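# Stow earphones in chest drawer and close it

## Task

Place the coiled earphones inside the small chest's open drawer, then push that drawer shut; the chest must still be standing upright at the end.

## Robot and tools

Robot. Two seven-joint Franka FR3 arms, left_arm and right_arm, each carrying a Robotiq 2F-140 two-finger gripper with a wrist camera. The left gripper's fingers can fold. A part held in the outer quarter of the pads, near the fingertips, is squeezed normally. A part held deeper toward the palm may be held loosely, pulled in, squeezed harder than asked, or suddenly released. A fingertip pushed down onto a surface folds with little force unless the gripper is fully closed, and the next grip may then fail. The right gripper's fingers are rigid.

Frames. All reported poses and all offsets use the scene frame: origin at table height halfway between the nominal arm bases, +x away from the robot over the table, +z up, left_arm toward +y. These names do not match image left and right. Calibrated base positions: left_arm (+0.034, +0.376, 0) m, right_arm (+0.049, -0.340, 0) m, each yawed very slightly. On each gripper, the fingers point along its own +z and close along its own y. end_effector_position is the spot between the pads when they are shut; fingertips stick out about 33 mm past it at gaps up to 40 mm, down to 9 mm when wide open. Reported positions can be wrong by a few cm, more at long reach.

Row layout (used by execute_actions and move). One row holds 18 numbers for both arms together: left dx, dy, dz, rx, ry, rz, left gripper position, force_limit, speed, then the same nine for the right arm. Every number lies in [-1, 1]. The six pose numbers are offsets, not poses: displacement from the arm's Hand target as it was when the action (or move) began, along scene axes, with rotation as one rotation vector turning about the Hand target's position. Scale: 1.0 = 0.6 m or 180 degrees. All six at 0 re-requests the current Hand target. The three gripper numbers are absolute commands, so 0 means 0; to leave a gripper alone, repeat its previous three numbers.

execute_actions(actions, cameras). actions is a list of actions; each action is a table of up to 15 rows, one per 1/30 s control step, and a short table repeats its final row to fill 15. Every row in an action is measured from that action's start pose; the next action starts from the new Hand target, so repeating an offset keeps moving. An empty list returns state plus all cameras. cameras: list of names, ["all"], or []; a wrong name invalidates the call.

move(target, speed, blend, blocking, cameras). target is one 18-number row or a list of up to 15 rows; every row counts from the Hand targets at the move's start. The gripper travels in a straight line, with no obstacle avoidance. speed: top path speed in m/s, 0.002 to 2 (default 0.25), single or one per target; rotation capped at twice that in rad/s and at 2.5 rad/s. blend: corner-rounding distance in m, 0 meaning stop at each target. The whole move is capped at 10 s. Changed gripper numbers in later rows are applied once the arms come to rest at that row. blocking=false returns after about 0.5 s while motion continues. Its result adds a move: line (done, off_target, moving, held, fault) plus any limits (paced = clipped, held = steps withheld).

wait(seconds 0 to 10, cameras) lets time pass holding the last commands. stop(cameras) brakes a running move; fingers continue. zoom_image(camera, region [x0, y0, x1, y1] in pixels, at most 504 by 504) enlarges part of the latest image from cam_high, cam_low, cam_left_wrist or cam_right_wrist (each 672x504). clear_fault(arm: left_arm or right_arm) clears a reported torque or force fault. read_manual(section) only gives licence texts. finished_scene(scene) ends the scene irreversibly; the goal must hold with the robot let go.

Gripper numbers. position: +1 fully open (140 mm), pads touch near -0.8, -1 closes until blocked. force_limit sets squeeze after a slow close: roughly 14 N at -1, 40 N at 0, 58 N at +1. speed sets finger rate: about 30 mm/s at -1, 140 at 0, 250 at +1; faster closes hit harder (up to ~116 N). Both start at +1. To tighten, raise force_limit and nudge position (-1 to -0.98). To soften, open and reclose slowly.

Motion control. Each step, the commanded pose is clipped to 70 mm and 16 degrees from the measured gripper pose, then solved by damped inverse kinematics. Hand target in the result is the last clipped command, and the next offsets start from it. The gripper may settle short; send the remaining gap as an offset. To stop pressing on something, command the target back beyond the gripper. Big wrist turns can swing the elbow.

Reading results. object_status: 0 moving, 1 blocked while opening, 2 blocked while closing (a grip), 3 reached command or pads met (maybe nothing held). Check for 2 after closing. position_measured is in counts: 3 open, ~75 = 100 mm, 139 = 60 mm, 200 = 20 mm, 230 pads touching. Also listed: end_effector_position (m) and quat_wxyz, Tool commands, joint torques and external torque estimates, Flange force in the gripper's own axes (biased, includes held weight), Joint velocities, step readings, and Wrist depth as a 7x7 grid of distances in front of each wrist camera, '-' meaning no value.

Faults and cautions. Contact force of 40 N on any part, joint contact torques past their limits (35, 35, 32, 30, 12, 12, 12 N m from waist to wrist roll), joint range ends, or excess joint speed stop the arm until clear_fault; if a grip pins the arm after a force fault, open first. Hot motors show MOTOR HOT and may lock the arm for 30 to 60 s. Avoid dropping things, anything leaving the table (that fails), slamming into fixed or heavy objects, knocking the chest over, hard squeezes on parts still resting on something, fast swings with loads, and any contact between the two grippers or cameras. Loose objects may get brief random nudges. A camera stand sits behind the arms.

Each tool is called after ">>>" by a JSON object that holds its "api" and its "payload".

## Session

>>> {"api": "execute_actions", "payload": {"actions": []}}

Scene clock: 0.00 s.
left_arm: end_effector_position=(+0.6848, -0.1527, +0.4043) position_measured=3 object_status=3 end_effector_quat_wxyz=(+0.051, -0.234, +0.898, -0.370) | right_arm: end_effector_position=(+0.0871, -0.8830, +0.1533) position_measured=3 object_status=3 end_effector_quat_wxyz=(+0.251, +0.914, -0.284, -0.142)
Joint positions: left_arm=[-0.375 0.361 -0.17 -1.439 -0.515 2.387 0.756] | right_arm=[-1.309 -0.068 0.01 -2.459 -0.913 2.483 -1.569]
Joint velocities: within noise
Joint torques (N m): no reading
External joint torques (N m): no reading
Flange force (N): no reading
Wrist depth (mm): cam_left_wrist=[- 2854 - 640 535 464 406 / 3037 2820 787 677 547 475 414 / - 3037 - 689 576 494 238 / - 136 2442 713 591 519 125 / - 2961 2467 1974 612 522 113 / 2547 3076 2854 2007 632 537 473 / 2493 - 2134 2024 1781 551 484] | cam_right_wrist=[195 211 233 1092 1277 1461 1771 / 205 221 248 1187 1351 1682 2050 / 215 235 265 310 1508 1812 2069 / 222 148 282 331 1612 - 132 / - 148 306 360 456 2164 118 / 264 287 332 397 491 2513 2269 / 280 309 363 440 554 2361 2460]
Hand target: left_arm +0.6848, -0.1527, +0.4043; +0.051, -0.234, +0.898, -0.370 | right_arm +0.0871, -0.8830, +0.1533; +0.251, +0.914, -0.284, -0.142
Tool commands: left_gripper/position=+1.0 left_gripper/force_limit=+1.0 left_gripper/speed=+1.0 right_gripper/position=+1.0 right_gripper/force_limit=+1.0 right_gripper/speed=+1.0

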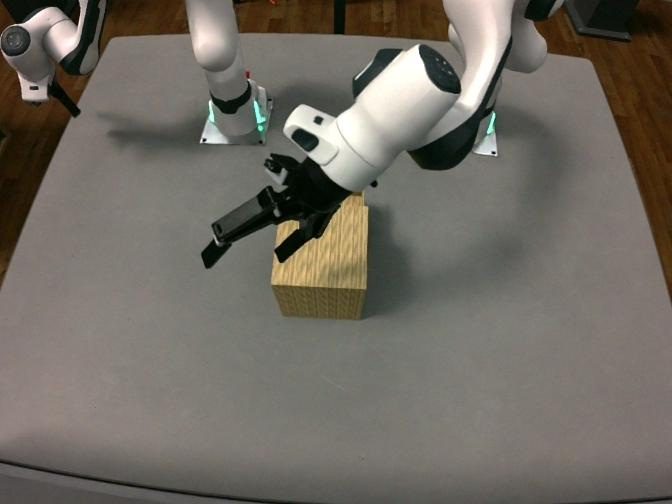

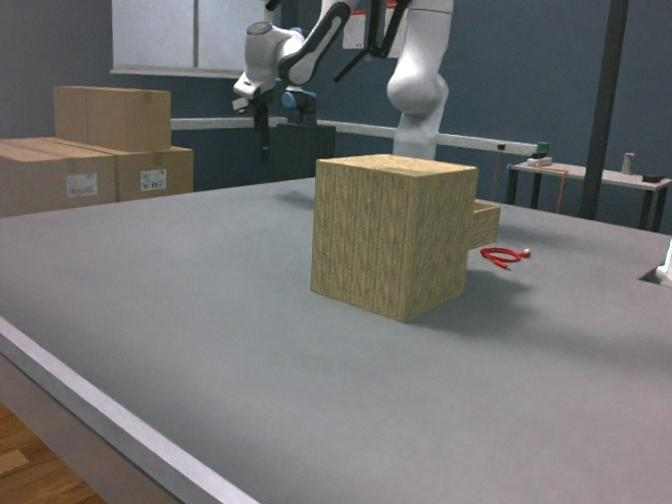

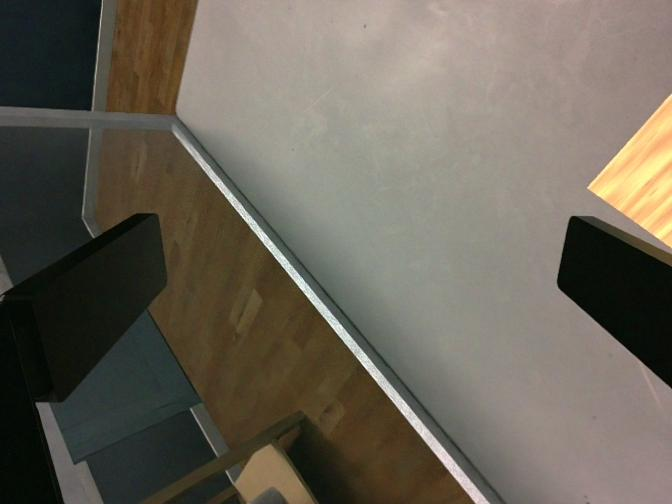

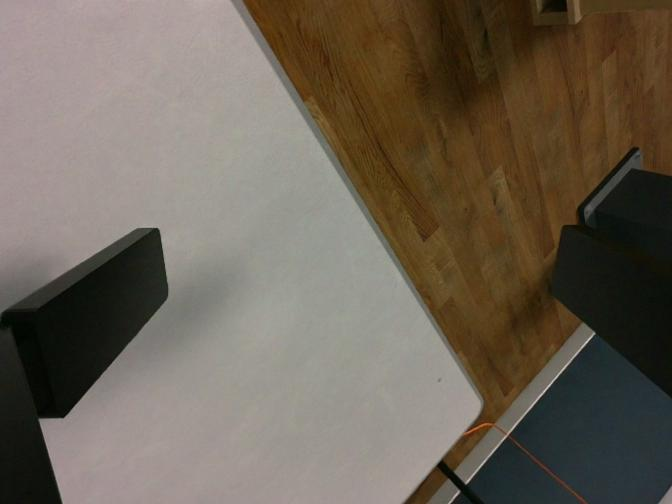

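>>> {"api": "move", "payload": {"target": [-0.39,0.80,0.17,0.225,0.093,0,1,1,1,0,0,0,0,0,0,1,1,1], "cameras": ["all"]}}

Scene clock: 4.13 s.
left_arm: end_effector_position=(+0.4519, +0.3261, +0.5062) position_measured=3 object_status=3 end_effector_quat_wxyz=(+0.000, -0.256, +0.967, -0.001) | right_arm: end_effector_position=(+0.0871, -0.8830, +0.1533) position_measured=3 object_status=3 end_effector_quat_wxyz=(+0.251, +0.914, -0.284, -0.142)
Joint positions: left_arm=[-0.156 -0.328 0.076 -1.673 0.023 1.347 0.913] | right_arm=[-1.309 -0.068 0.01 -2.459 -0.913 2.483 -1.569]
Joint velocities: left_arm=[-0.002 0 -0.002 0 0 -0.001 0.007] | right_arm=[within noise]
Joint torques (N m): left_arm=[-0.48 -17.61 -0.57 23.01 0.86 2.28 0.09] | right_arm=[-0.84 -27.76 -0.23 21.55 0.76 1.93 0]
External joint torques (N m): left_arm=[-0.4 0.49 0.6 1.04 0.14 -0.19 0.09] | right_arm=[-0.8 -1.03 -0.09 0.26 0.08 0.01 -0.05]
Flange force (N): left_arm=[-4.0 -2.0 -5.5] | right_arm=[-2.4 0.7 -1.9]
Wrist depth (mm): cam_left_wrist=[404 564 579 581 582 588 581 / 464 601 637 595 - 617 607 / 637 645 669 603 640 645 - / - 136 691 677 685 681 125 / - 120 709 738 782 733 113 / 1880 852 - 782 790 787 1768 / 1974 1958 834 855 840 1942 1880] | cam_right_wrist=[194 210 234 1129 1270 1452 1885 / 205 222 247 1217 1367 1612 2015 / 215 235 264 304 1528 1826 2205 / 222 147 283 329 1694 1870 130 / - 147 306 360 458 2269 118 / 263 288 330 398 490 2569 - / 280 309 364 439 566 - -]
Hand target: left_arm +0.4508, +0.3273, +0.5063; +0.000, -0.253, +0.968, +0.000 | right_arm +0.0871, -0.8830, +0.1533; +0.251, +0.914, -0.284, -0.142
Off the commanded pose: left_arm 0.002 m, 0 deg | right_arm 0.000 m, 0 deg.
move: done

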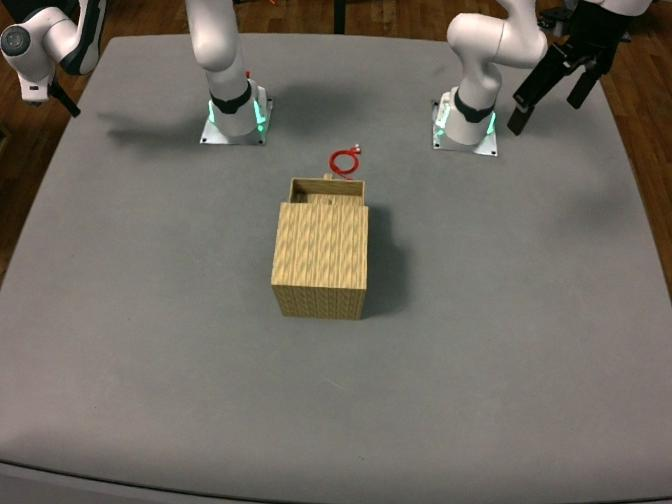

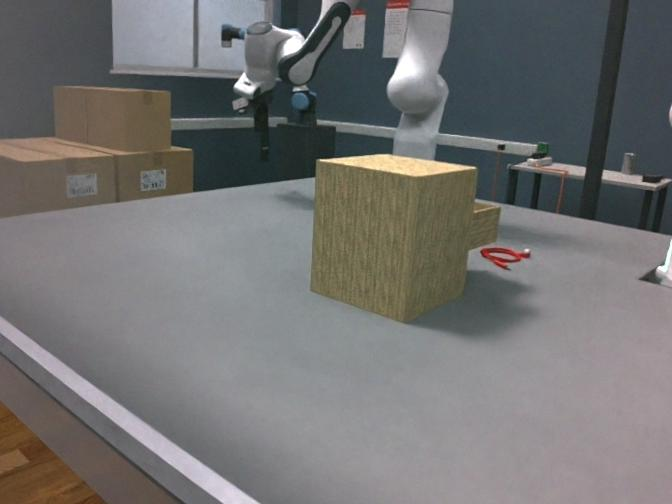

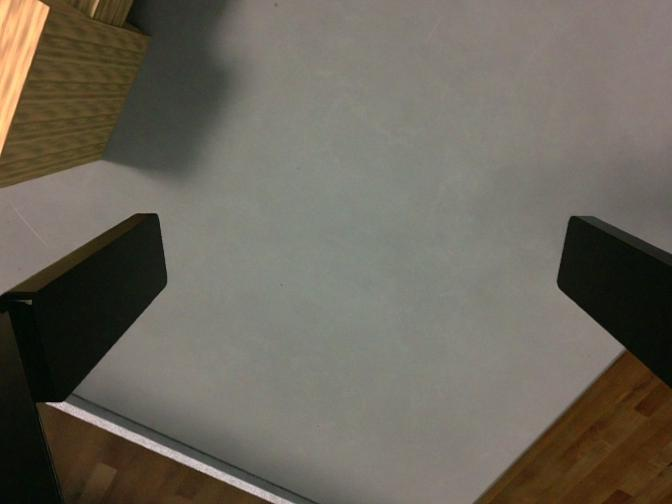

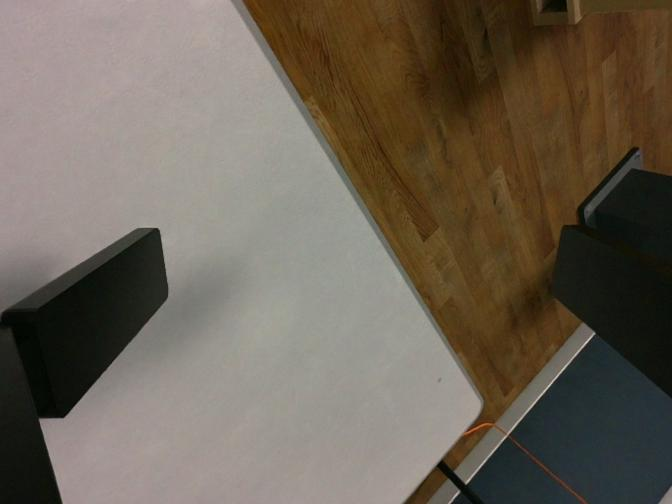

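>>> {"api": "zoom_image", "payload": {"camera": "cam_high", "region": [240, 120, 440, 330]}}

>>> {"api": "zoom_image", "payload": {"camera": "cam_low", "region": [420, 180, 560, 285]}}

Scaled by 2.400 from the camera's 672x504 image, which has a finer 960x720 frame.

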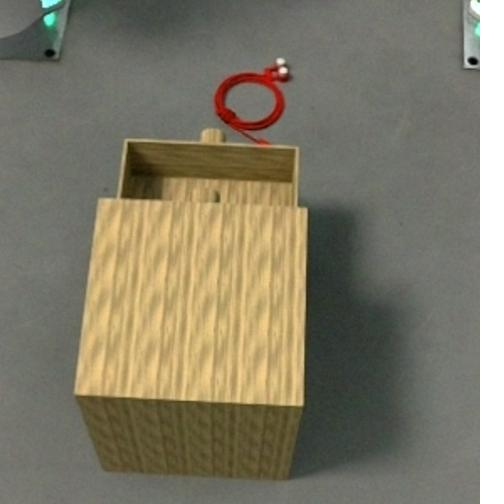

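Scaled by 3.600 from the camera's 672x504 image, which has a finer 960x720 frame.

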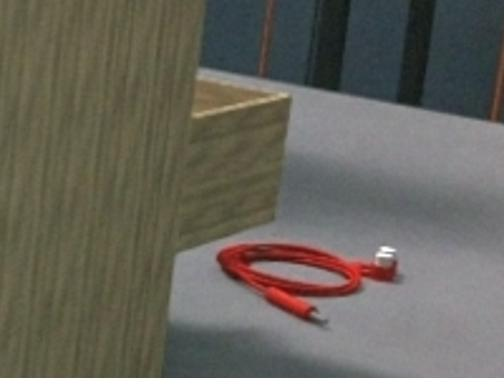

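>>> {"api": "move", "payload": {"target": [0,0,0,0,0,0,1,1,1,0.3,0.7,0.411,0.1646,-0.0931,0.186,1,1,1], "speed": 0.4}}

>>> {"api": "move", "payload": {"target": [0,0,0,0,0,0,1,1,1,0.055,0.72,0,0,0,0,1,1,1], "cameras": ["all"]}}

Scene clock: 7.50 s.
left_arm: end_effector_position=(+0.4519, +0.3261, +0.5062) position_measured=3 object_status=3 end_effector_quat_wxyz=(+0.000, -0.254, +0.967, -0.001) | right_arm: end_effector_position=(+0.2682, -0.4647, +0.4003) position_measured=3 object_status=3 end_effector_quat_wxyz=(+0.002, +1.000, +0.004, +0.001)
Joint positions: left_arm=[-0.156 -0.328 0.076 -1.673 0.023 1.347 0.915] | right_arm=[-0.607 -0.943 0.059 -2.378 0.046 1.44 -2.162]
Joint velocities: left_arm=[within noise] | right_arm=[0 -0.001 0 0.001 0.002 -0.006 0.001]
Joint torques (N m): left_arm=[0.04 -17.62 -0.95 23.06 0.8 2.28 0.16] | right_arm=[-0.98 -1.29 -1.91 23.77 1.35 2.49 0.2]
External joint torques (N m): left_arm=[0.08 0.43 0.16 1.09 0.07 -0.2 0.16] | right_arm=[-0.98 -1.78 0.34 0.68 0.44 -0.14 0.2]
Flange force (N): left_arm=[-3.8 -2.1 -5.6] | right_arm=[-3.2 -3.5 -0.5]
Wrist depth (mm): cam_left_wrist=[406 561 578 579 581 583 582 / 460 610 607 620 606 603 609 / 651 647 644 647 640 640 651 / - 147 685 681 675 - 125 / - 713 745 720 774 705 113 / 790 795 790 772 822 828 1808 / 1895 1910 852 884 861 1880 1880] | cam_right_wrist=[482 485 476 483 485 480 486 / 502 508 514 507 508 508 508 / 535 535 537 536 526 541 535 / 546 148 565 579 583 551 133 / - 137 483 595 598 615 119 / 268 391 383 646 647 642 653 / 239 266 327 685 683 668 683]
Hand target: left_arm +0.4508, +0.3273, +0.5063; +0.000, -0.253, +0.968, +0.000 | right_arm +0.2671, -0.4630, +0.3999; +0.000, +1.000, +0.000, +0.000
Off the commanded pose: left_arm 0.002 m, 0 deg | right_arm 0.002 m, 1 deg.
move: done; limits=paced

Scene clock: 10.53 s.
left_arm: end_effector_position=(+0.4519, +0.3261, +0.5062) position_measured=3 object_status=3 end_effector_quat_wxyz=(+0.000, -0.254, +0.967, -0.001) | right_arm: end_effector_position=(+0.3011, -0.0318, +0.4001) position_measured=3 object_status=3 end_effector_quat_wxyz=(+0.000, +1.000, +0.004, +0.001)
Joint positions: left_arm=[-0.156 -0.328 0.076 -1.673 0.023 1.347 0.915] | right_arm=[-0.724 -1.175 0.803 -2.012 0.816 1.146 -1.525]
Joint velocities: left_arm=[within noise] | right_arm=[-0.001 0 -0.001 -0.001 -0.001 -0.001 0.006]
Joint torques (N m): left_arm=[0.07 -17.6 -0.98 23.03 0.78 2.27 0.13] | right_arm=[-1.18 17.68 -21.61 13.54 1.24 2.45 0.32]
External joint torques (N m): left_arm=[0.12 0.48 0.13 1.05 0.06 -0.2 0.13] | right_arm=[-1.23 -1.68 0.56 1.04 0.45 -0.21 0.32]
Flange force (N): left_arm=[-3.8 -2.2 -5.5] | right_arm=[1.6 -4.2 -0.7]
Wrist depth (mm): cam_left_wrist=[408 576 579 583 576 588 585 / 466 598 615 592 612 617 617 / 582 651 647 662 644 644 647 / - 136 683 705 - - 125 / - 724 727 - 733 745 113 / 787 784 764 803 774 798 1808 / 1850 1942 868 840 852 1880 1942] | cam_right_wrist=[488 487 414 416 418 485 483 / 514 509 511 430 509 508 509 / 540 541 541 537 541 539 540 / 559 561 567 570 570 558 133 / - 147 602 613 602 584 118 / 554 649 653 625 644 577 439 / 692 692 690 694 678 676 509]
Hand target: left_arm +0.4508, +0.3273, +0.5063; +0.000, -0.253, +0.968, +0.000 | right_arm +0.3001, -0.0310, +0.3999; +0.000, +1.000, +0.000, +0.000
Off the commanded pose: left_arm 0.002 m, 0 deg | right_arm 0.001 m, 1 deg.
move: done

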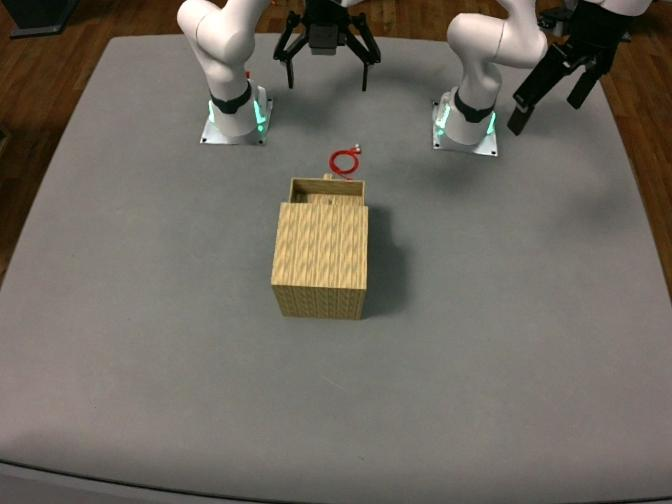

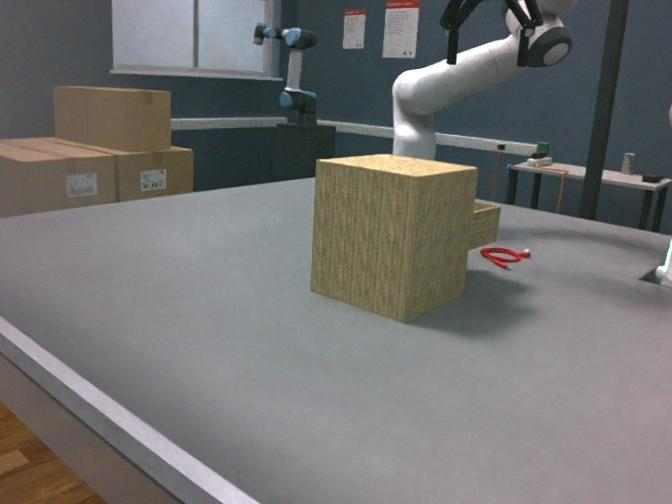

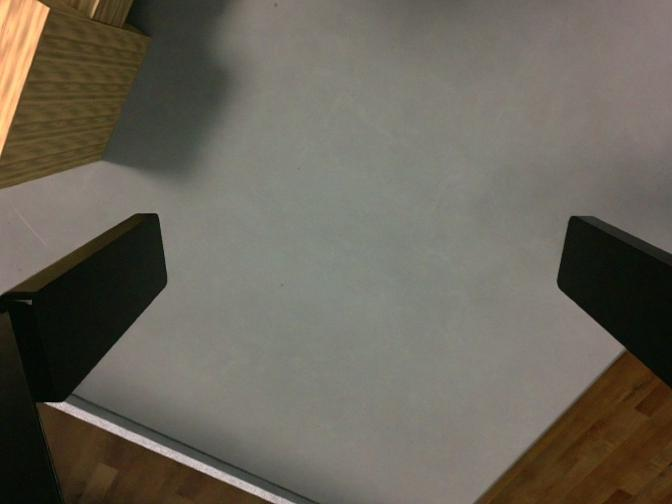

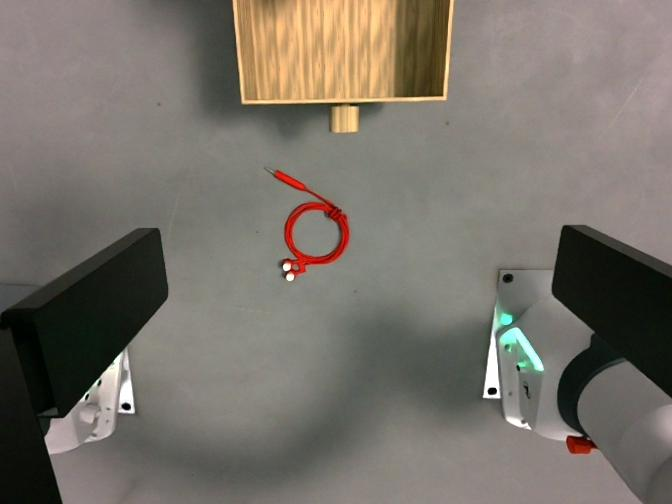

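>>> {"api": "move", "payload": {"target": [0,0,0,0,0,0,1,1,1,0.25,0,0,0,0,0,1,1,1], "cameras": ["cam_right_wrist"]}}

>>> {"api": "zoom_image", "payload": {"camera": "cam_right_wrist", "region": [100, 0, 600, 504]}}

Scene clock: 12.77 s.
left_arm: end_effector_position=(+0.4519, +0.3261, +0.5062) position_measured=3 object_status=3 end_effector_quat_wxyz=(+0.000, -0.254, +0.967, -0.001) | right_arm: end_effector_position=(+0.4480, -0.0316, +0.3994) position_measured=3 object_status=3 end_effector_quat_wxyz=(+0.002, +1.000, -0.004, -0.002)
Joint positions: left_arm=[-0.156 -0.328 0.076 -1.673 0.023 1.347 0.915] | right_arm=[-1.094 -0.932 1.071 -1.722 0.824 1.271 -1.541]
Joint velocities: left_arm=[within noise] | right_arm=[0 0.005 -0.001 0.001 -0.001 0.005 0.002]
Joint torques (N m): left_arm=[0.04 -17.62 -0.93 22.97 0.79 2.28 0.12] | right_arm=[-1.13 20.96 -22.31 14.88 1.05 2.76 -0.29]
External joint torques (N m): left_arm=[0.1 0.73 0.21 0.86 0.06 -0.2 0.12] | right_arm=[-1.12 -0.26 1.08 1.1 0.22 0.12 -0.29]
Flange force (N): left_arm=[-4.0 -2.3 -5.1] | right_arm=[8.4 -4.2 -3.0]
Wrist depth (mm): cam_left_wrist=[404 556 572 565 578 576 575 / 463 607 617 547 606 625 632 / 653 638 660 - 654 649 644 / - 147 681 711 693 691 125 / - 119 722 767 733 740 113 / - 825 745 790 784 740 1716 / 1990 1926 837 852 858 1865 1926] | cam_right_wrist=[492 492 286 285 286 484 485 / 516 514 300 300 300 509 515 / 540 541 535 461 471 536 537 / 563 559 571 475 565 563 132 / - 147 599 612 606 604 119 / 609 655 653 647 647 623 595 / 596 681 690 690 692 590 511]
Hand target: left_arm +0.4508, +0.3273, +0.5063; +0.000, -0.253, +0.968, +0.000 | right_arm +0.4501, -0.0310, +0.3999; +0.000, +1.000, +0.000, +0.000
Off the commanded pose: left_arm 0.002 m, 0 deg | right_arm 0.002 m, 1 deg.
move: done
Images, in order (width x height): cam_right_wrist 672x504.

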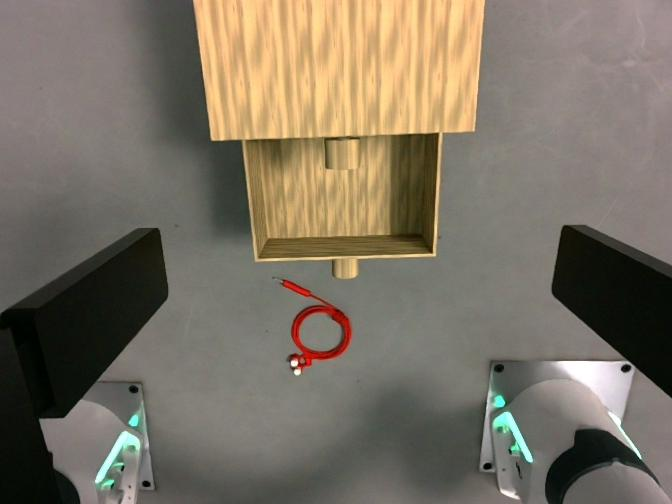

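Scaled by 1.000.

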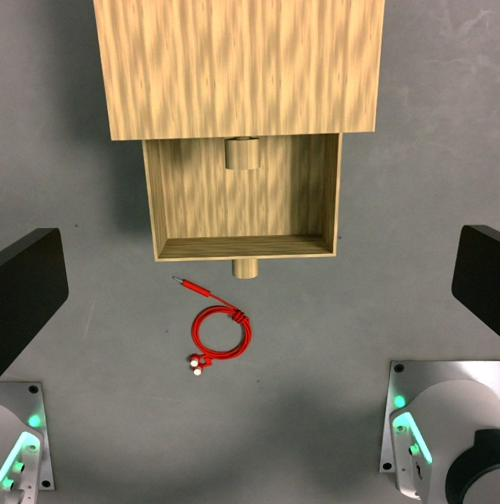

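>>> {"api": "move", "payload": {"target": [[0,0,0,0,0,0,1,1,1,-0.3735,0.045,0,0,0,-0.5,1,1,1],[0,0,0,0,0,0,1,1,1,-0.3735,0.045,-0.3,0,0,-0.5,0.2,1,1]], "blend": [0.03,0], "cameras": ["all"]}}

Scene clock: 20.07 s.
left_arm: end_effector_position=(+0.4519, +0.3261, +0.5062) position_measured=3 object_status=3 end_effector_quat_wxyz=(+0.000, -0.254, +0.967, -0.001) | right_arm: end_effector_position=(+0.2251, -0.0048, +0.2200) position_measured=104 object_status=0 end_effector_quat_wxyz=(+0.002, +0.709, -0.705, -0.001)
Joint positions: left_arm=[-0.156 -0.328 0.076 -1.673 0.023 1.347 0.915] | right_arm=[-0.618 -1.796 0.951 -2.438 1.221 1.001 0.032]
Joint torques (N m): left_arm=[0 -17.61 -0.92 23.03 0.78 2.27 0.18] | right_arm=[-0.32 22.69 -22.17 3.62 1.05 2.8 0.25]
External joint torques (N m): left_arm=[-0.08 0.71 0.05 0.92 0.03 -0.22 0.18] | right_arm=[-0.38 -0.78 0.79 0.06 0.42 0.23 0.25]
Flange force (N): left_arm=[-4.0 -2.5 -5.4] | right_arm=[-1.8 -0.7 3.5]
Wrist depth (mm): cam_left_wrist=[407 569 575 594 581 585 578 / 462 607 614 617 612 607 610 / 531 644 642 645 651 651 633 / - 147 703 662 651 689 125 / - 729 740 733 731 733 113 / - 814 784 772 792 - 1880 / 1958 1880 831 - 887 1942 1910] | cam_right_wrist=[212 318 322 324 322 325 322 / 221 331 339 338 337 340 340 / 275 246 358 358 358 358 359 / 296 261 169 379 381 142 382 / - 93 394 403 400 112 90 / - - 431 432 434 - 64 / - - 464 461 463 - -]
Hand target: left_arm +0.4508, +0.3273, +0.5063; +0.000, -0.253, +0.968, +0.000 | right_arm +0.2260, -0.0040, +0.2199; +0.000, +0.707, -0.707, +0.000
Off the commanded pose: left_arm 0.002 m, 0 deg | right_arm 0.001 m, 0 deg.
joint sent to its limit (right arm) — joint 2 (shoulder), lower limit. The joint targets still meet the commanded pose.
move: done

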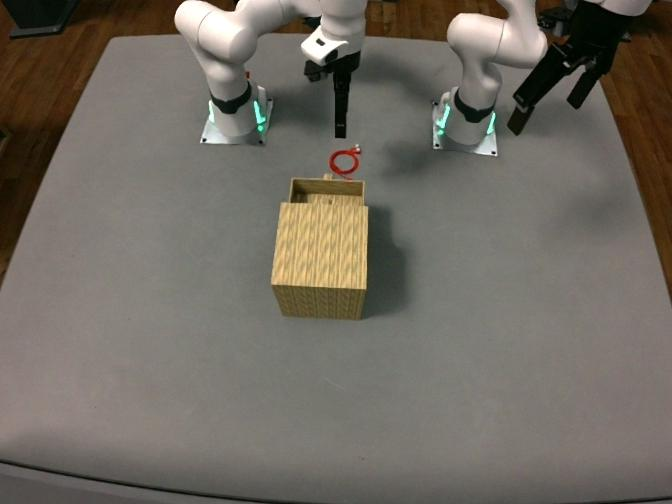

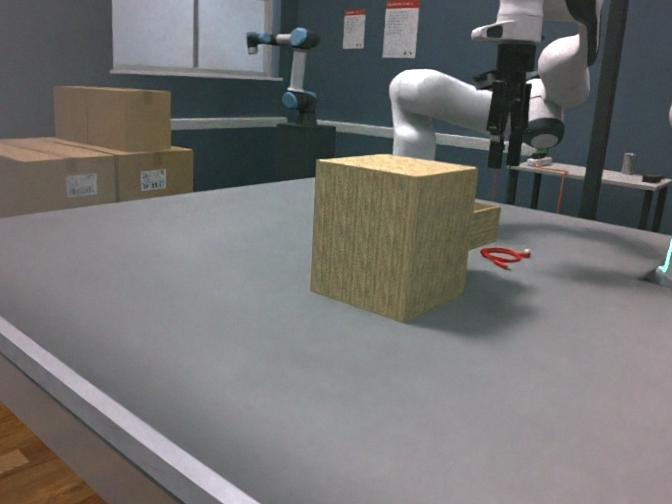

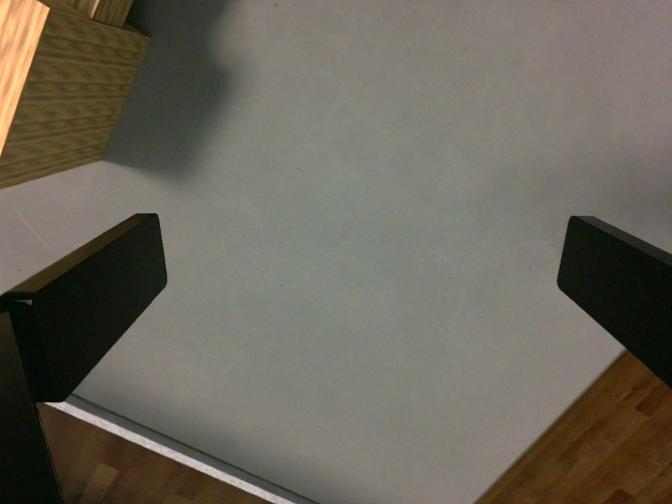

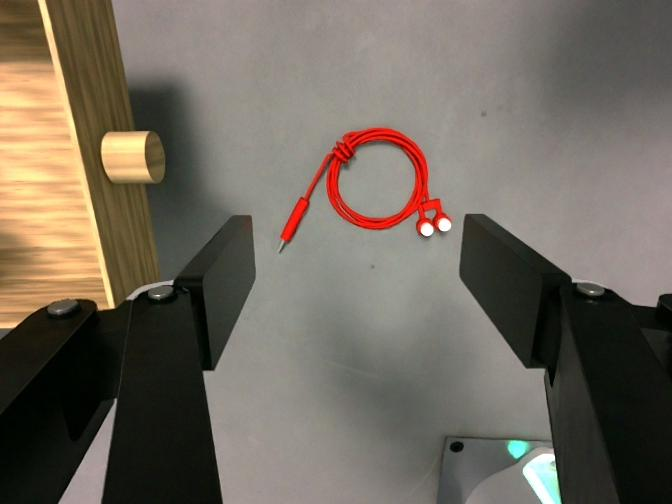

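>>> {"api": "move", "payload": {"target": [0,0,0,0,0,0,1,1,1,-0.015,0.02,-0.2,0,0,0,-0.325,0,0], "speed": 0.15, "cameras": ["cam_right_wrist","cam_low"]}}

Scene clock: 22.53 s.
left_arm: end_effector_position=(+0.4519, +0.3261, +0.5062) position_measured=3 object_status=3 end_effector_quat_wxyz=(+0.000, -0.254, +0.967, -0.001) | right_arm: end_effector_position=(+0.2161, +0.0072, +0.1000) position_measured=170 object_status=3 end_effector_quat_wxyz=(+0.002, +0.710, -0.705, -0.001)
Joint positions: left_arm=[-0.156 -0.328 0.076 -1.673 0.023 1.347 0.915] | right_arm=[-0.372 -1.796 1.298 -2.596 1.453 1.233 0.16]
Joint velocities: left_arm=[within noise] | right_arm=[0 -0.002 -0.001 0.001 0.002 0.001 0.005]
Joint torques (N m): left_arm=[0.07 -17.62 -0.92 23.05 0.79 2.28 0.17] | right_arm=[-0.33 17.85 -23.63 0.43 1.12 2.78 0.31]
External joint torques (N m): left_arm=[0.03 0.48 0.09 1.06 0.05 -0.19 0.17] | right_arm=[-0.37 -0.82 0.86 -0.04 0.42 0.23 0.31]
Flange force (N): left_arm=[-3.8 -2.2 -5.6] | right_arm=[-1.0 -0.3 4.1]
Wrist depth (mm): cam_left_wrist=[409 568 581 574 578 576 581 / 464 610 600 610 600 604 609 / 568 654 - 654 677 630 649 / - 147 705 695 687 673 125 / - 120 743 738 731 743 113 / 784 762 774 750 787 795 1755 / 1895 1958 868 837 - 1880 1895] | cam_right_wrist=[212 212 212 212 213 213 213 / 223 223 223 221 222 224 225 / 236 236 236 236 237 237 237 / 250 251 244 248 149 248 251 / 262 85 85 267 128 90 90 / - 77 - 284 - - 73 / - - - 305 - - 71]
Hand target: left_arm +0.4508, +0.3273, +0.5063; +0.000, -0.253, +0.968, +0.000 | right_arm +0.2170, +0.0080, +0.0999; +0.000, +0.707, -0.707, +0.000
Off the commanded pose: left_arm 0.002 m, 0 deg | right_arm 0.001 m, 1 deg.
joint sent to its limit (right arm) — joint 2 (shoulder), lower limit. The joint targets still meet the commanded pose.
move: done
Images, in order (width x height): cam_low 672x504, cam_right_wrist 672x504.

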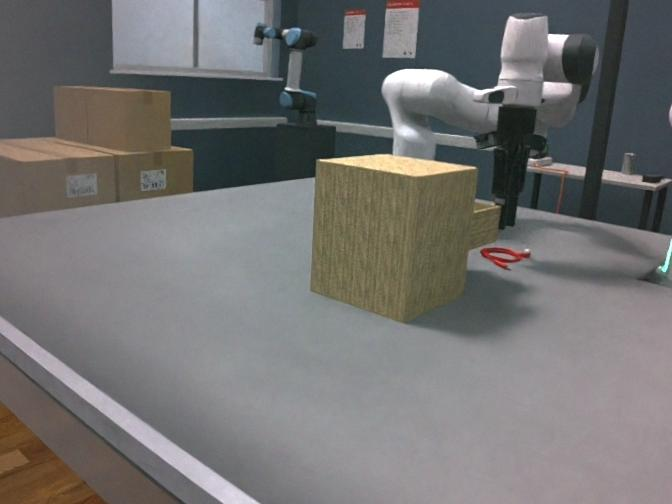

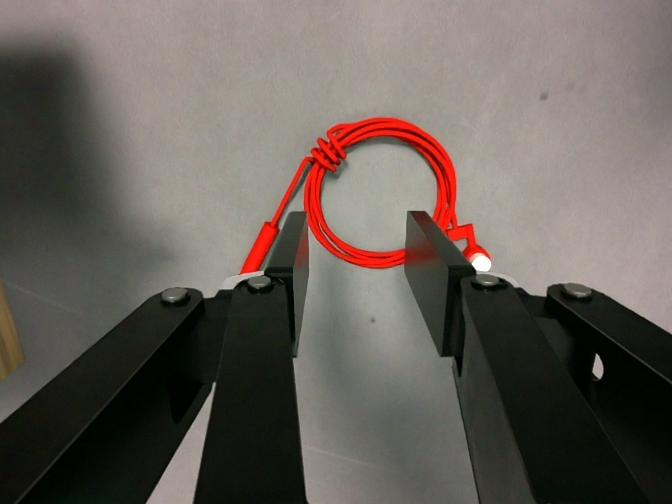

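>>> {"api": "move", "payload": {"target": [[0,0,0,0,0,0,1,1,1,0.035,-0.0093,0,0,0,0,-0.08,0,0],[0,0,0,0,0,0,1,1,1,0.035,-0.0093,-0.095,0,0,0,-0.08,0,0]], "speed": 0.12, "cameras": ["cam_right_wrist","cam_low"]}}

>>> {"api": "zoom_image", "payload": {"camera": "cam_low", "region": [440, 160, 560, 290]}}

Scene clock: 24.97 s.
left_arm: end_effector_position=(+0.4519, +0.3261, +0.5062) position_measured=3 object_status=3 end_effector_quat_wxyz=(+0.000, -0.254, +0.967, -0.001) | right_arm: end_effector_position=(+0.2366, +0.0017, +0.0428) position_measured=139 object_status=3 end_effector_quat_wxyz=(+0.003, +0.709, -0.705, -0.001)
Joint positions: left_arm=[-0.156 -0.328 0.076 -1.673 0.023 1.347 0.915] | right_arm=[-0.375 -1.795 1.469 -2.619 1.595 1.321 0.138]
Joint velocities: left_arm=[within noise] | right_arm=[0 -0.001 -0.001 -0.001 0 0.003 0.003]
Joint torques (N m): left_arm=[0.04 -17.6 -0.97 23.01 0.79 2.29 0.16] | right_arm=[-0.36 16.28 -23.87 -2.33 1.12 2.78 0.25]
External joint torques (N m): left_arm=[0.12 0.63 0.2 0.98 0.07 -0.18 0.16] | right_arm=[-0.42 -1.04 0.93 -0.12 0.41 0.24 0.25]
Flange force (N): left_arm=[-4.1 -2.2 -5.4] | right_arm=[-0.3 -0.6 4.2]
Wrist depth (mm): cam_left_wrist=[406 560 583 578 564 - 582 / 461 615 615 609 610 623 609 / 640 637 660 667 642 651 665 / - 137 689 673 679 683 125 / - 718 720 701 727 750 113 / - 774 764 795 787 779 1794 / 1822 1990 834 840 849 1910 1865] | cam_right_wrist=[160 161 161 161 161 161 161 / 169 169 169 167 170 169 170 / 179 178 178 177 181 176 180 / 191 189 166 187 171 188 190 / - 92 111 202 202 - 91 / - 78 211 216 215 - - / - - 231 230 231 - -]
Hand target: left_arm +0.4508, +0.3273, +0.5063; +0.000, -0.253, +0.968, +0.000 | right_arm +0.2380, +0.0024, +0.0429; +0.000, +0.707, -0.707, +0.000
Off the commanded pose: left_arm 0.002 m, 0 deg | right_arm 0.002 m, 1 deg.
joint sent to its limit (right arm) — joint 2 (shoulder), lower limit. The joint targets still meet the commanded pose.
move: done
Images, in order (width x height): cam_low 672x504, cam_right_wrist 672x504.

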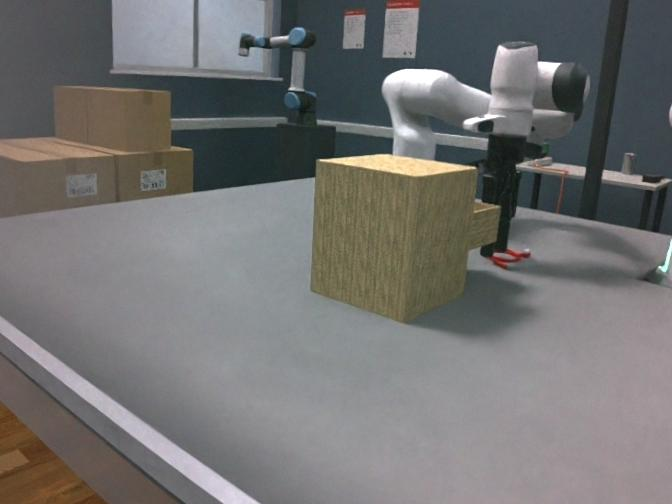

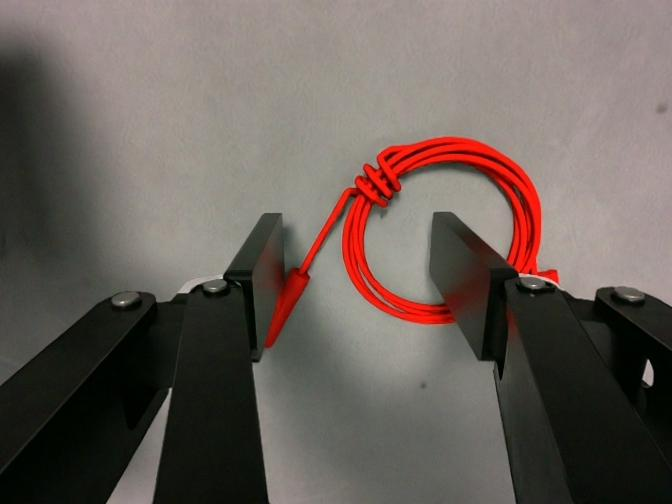

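Scaled by 3.877 from the camera's 672x504 image, which has a finer 960x720 frame.

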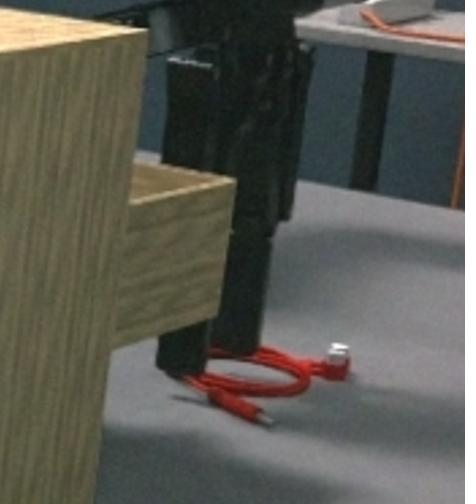

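>>> {"api": "move", "payload": {"target": [[0,0,0,0,0,0,1,1,1,0,0,-0.015,0,0,0,-0.08,0,0],[0,0,0,0,0,0,1,1,1,0,0,-0.015,0,0,0,-1,-0.3,-1]], "speed": 0.06, "cameras": ["cam_right_wrist","cam_low"]}}

Scene clock: 28.27 s.
left_arm: end_effector_position=(+0.4519, +0.3261, +0.5062) position_measured=3 object_status=3 end_effector_quat_wxyz=(+0.000, -0.254, +0.967, -0.001) | right_arm: end_effector_position=(+0.2372, +0.0019, +0.0341) position_measured=225 object_status=2 end_effector_quat_wxyz=(+0.002, +0.709, -0.705, -0.001)
Joint positions: left_arm=[-0.156 -0.328 0.076 -1.673 0.023 1.347 0.915] | right_arm=[-0.367 -1.795 1.496 -2.623 1.618 1.336 0.143]
Joint torques (N m): left_arm=[0.02 -17.63 -0.93 23 0.79 2.28 0.15] | right_arm=[-0.46 16.1 -23.23 -2.66 1.13 2.6 0.23]
External joint torques (N m): left_arm=[-0.04 0.48 0.05 0.98 0.05 -0.2 0.15] | right_arm=[-0.57 -1.07 1.66 -0.06 0.4 0.04 0.23]
Flange force (N): left_arm=[-3.6 -2.2 -5.3] | right_arm=[-0.4 -1.2 6.0]
Wrist depth (mm): cam_left_wrist=[406 569 589 574 567 579 574 / 465 604 609 617 610 614 581 / 533 649 - 642 658 642 653 / - 146 - - 687 - 125 / - 733 731 727 709 745 113 / 784 782 787 718 707 787 1742 / 1958 1895 855 817 887 1850 1990] | cam_right_wrist=[154 153 153 153 153 153 153 / 161 161 161 161 159 161 161 / 170 170 168 170 172 170 170 / 180 180 180 135 178 180 180 / 191 189 91 90 84 90 190 / - 68 71 61 67 77 66 / - - 72 - - - 62]
Hand target: left_arm +0.4508, +0.3273, +0.5063; +0.000, -0.253, +0.968, +0.000 | right_arm +0.2380, +0.0024, +0.0339; +0.000, +0.707, -0.707, +0.000
Off the commanded pose: left_arm 0.002 m, 0 deg | right_arm 0.001 m, 0 deg.
joint sent to its limit (right arm) — joint 2 (shoulder), lower limit. The joint targets still meet the commanded pose.
move: done
Images, in order (width x height): cam_low 672x504, cam_right_wrist 672x504.

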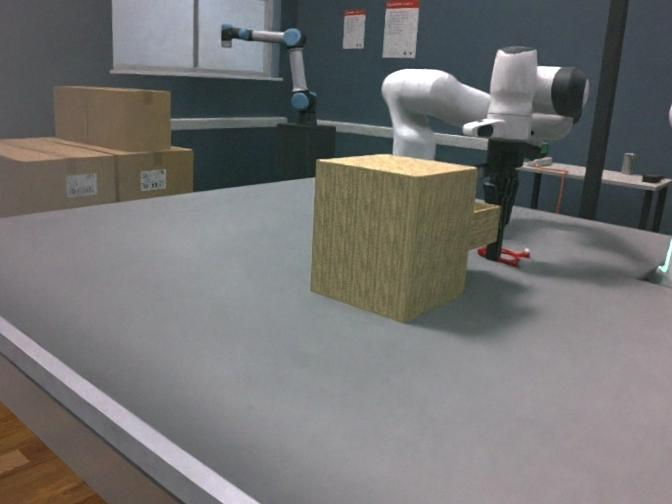

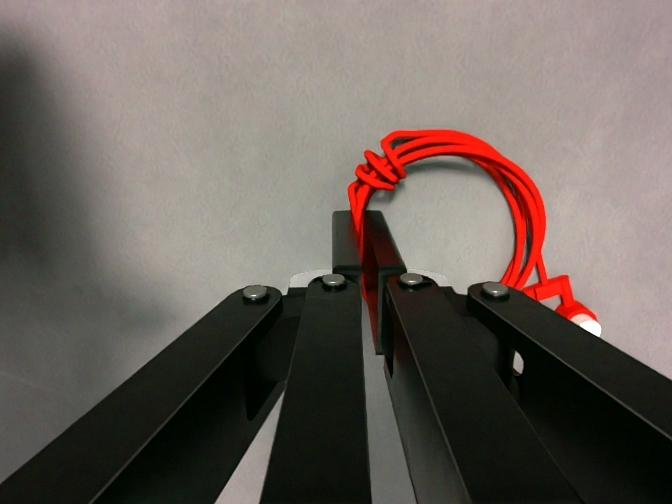

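Gripped. Lift (up and slightly back to avoid the chest).

>>> {"api": "move", "payload": {"target": [0,0,0,0,0,0,1,1,1,0,0,0.32,0,0,0,-1,-0.3,-1], "speed": 0.15, "cameras": ["cam_high","cam_right_wrist","cam_low"]}}

>>> {"api": "zoom_image", "payload": {"camera": "cam_low", "region": [420, 80, 600, 260]}}

>>> {"api": "zoom_image", "payload": {"camera": "cam_high", "region": [240, 80, 440, 280]}}

Scene clock: 30.53 s.
left_arm: end_effector_position=(+0.4519, +0.3261, +0.5062) position_measured=3 object_status=3 end_effector_quat_wxyz=(+0.000, -0.254, +0.967, -0.001) | right_arm: end_effector_position=(+0.2396, +0.0029, +0.2259) position_measured=225 object_status=2 end_effector_quat_wxyz=(-0.002, +0.704, -0.710, +0.000)
Joint positions: left_arm=[-0.156 -0.328 0.076 -1.673 0.023 1.347 0.915] | right_arm=[-0.54 -1.601 1.005 -2.416 1.15 1.187 0.102]
Joint velocities: left_arm=[within noise] | right_arm=[-0.001 0 0 0.001 -0.004 0 0]
Joint torques (N m): left_arm=[0.06 -17.56 -0.94 23.05 0.79 2.28 0.12] | right_arm=[-0.4 20.95 -24.06 7.66 0.43 2.51 -0.3]
External joint torques (N m): left_arm=[0.05 0.57 0.11 1.07 0.05 -0.19 0.12] | right_arm=[-0.57 -0.49 0.57 0.82 -0.29 -0.07 -0.3]
Flange force (N): left_arm=[-4.0 -2.4 -5.7] | right_arm=[-1.7 -2.5 -0.8]
Wrist depth (mm): cam_left_wrist=[411 559 579 581 559 581 589 / 462 601 609 601 610 607 609 / 640 673 642 630 644 649 649 / - 147 699 - 685 677 136 / - 729 740 718 - 729 119 / 787 790 779 795 777 - 1822 / 2007 1926 834 852 852 1895 1895] | cam_right_wrist=[255 257 326 328 327 326 326 / 270 234 341 341 339 345 343 / 286 246 367 357 358 364 364 / 298 283 384 121 377 388 383 / 412 260 - 90 84 90 405 / - 68 71 61 67 77 67 / - - 72 - - - 62]
Hand target: left_arm +0.4508, +0.3273, +0.5063; +0.000, -0.253, +0.968, +0.000 | right_arm +0.2380, +0.0024, +0.2259; +0.000, +0.707, -0.707, +0.000
Off the commanded pose: left_arm 0.002 m, 0 deg | right_arm 0.002 m, 1 deg.
move: done
Images, in order (width x height): cam_high 672x504, cam_low 672x504, cam_right_wrist 672x504.

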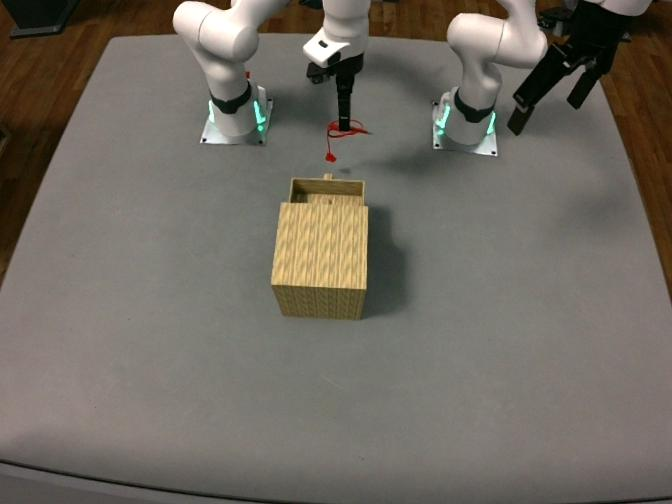

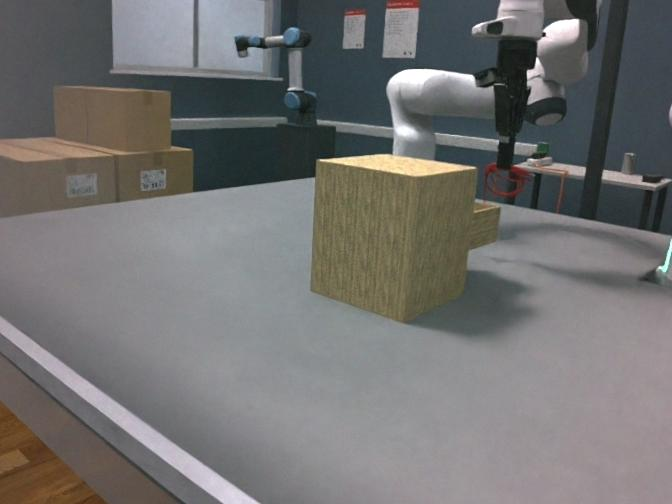

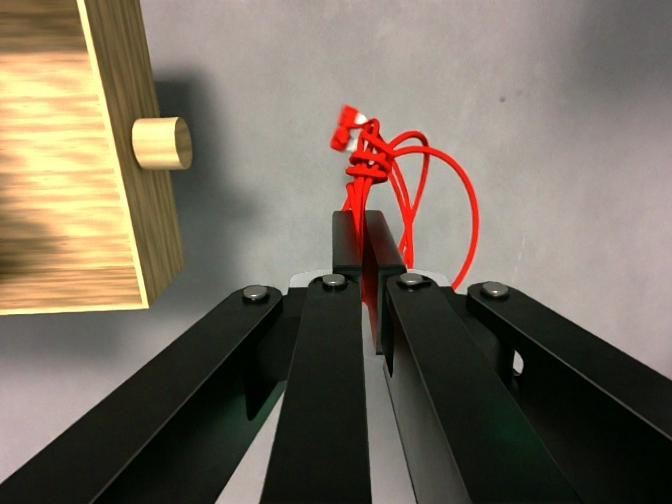

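Scaled by 2.800 from the camera's 672x504 image, which has a finer 960x720 frame.

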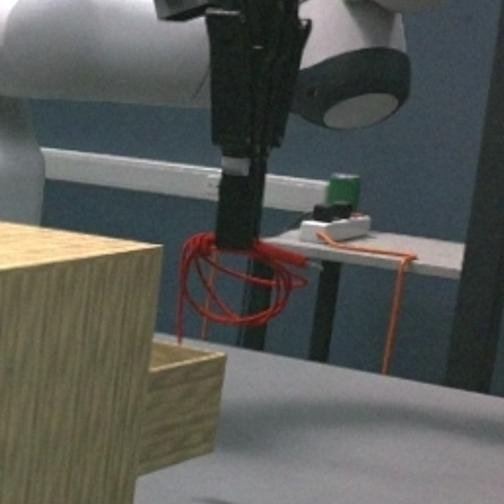

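Scaled by 2.520 from the camera's 672x504 image, which has a finer 960x720 frame.

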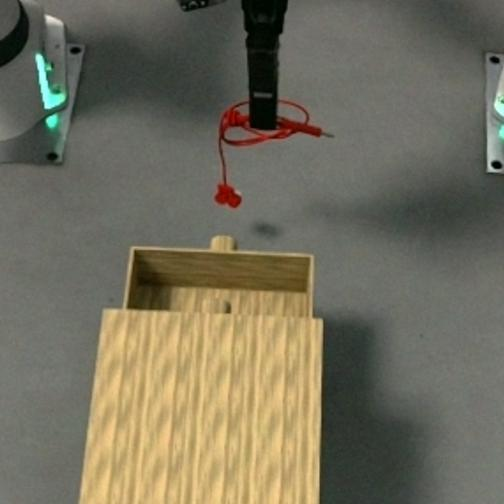

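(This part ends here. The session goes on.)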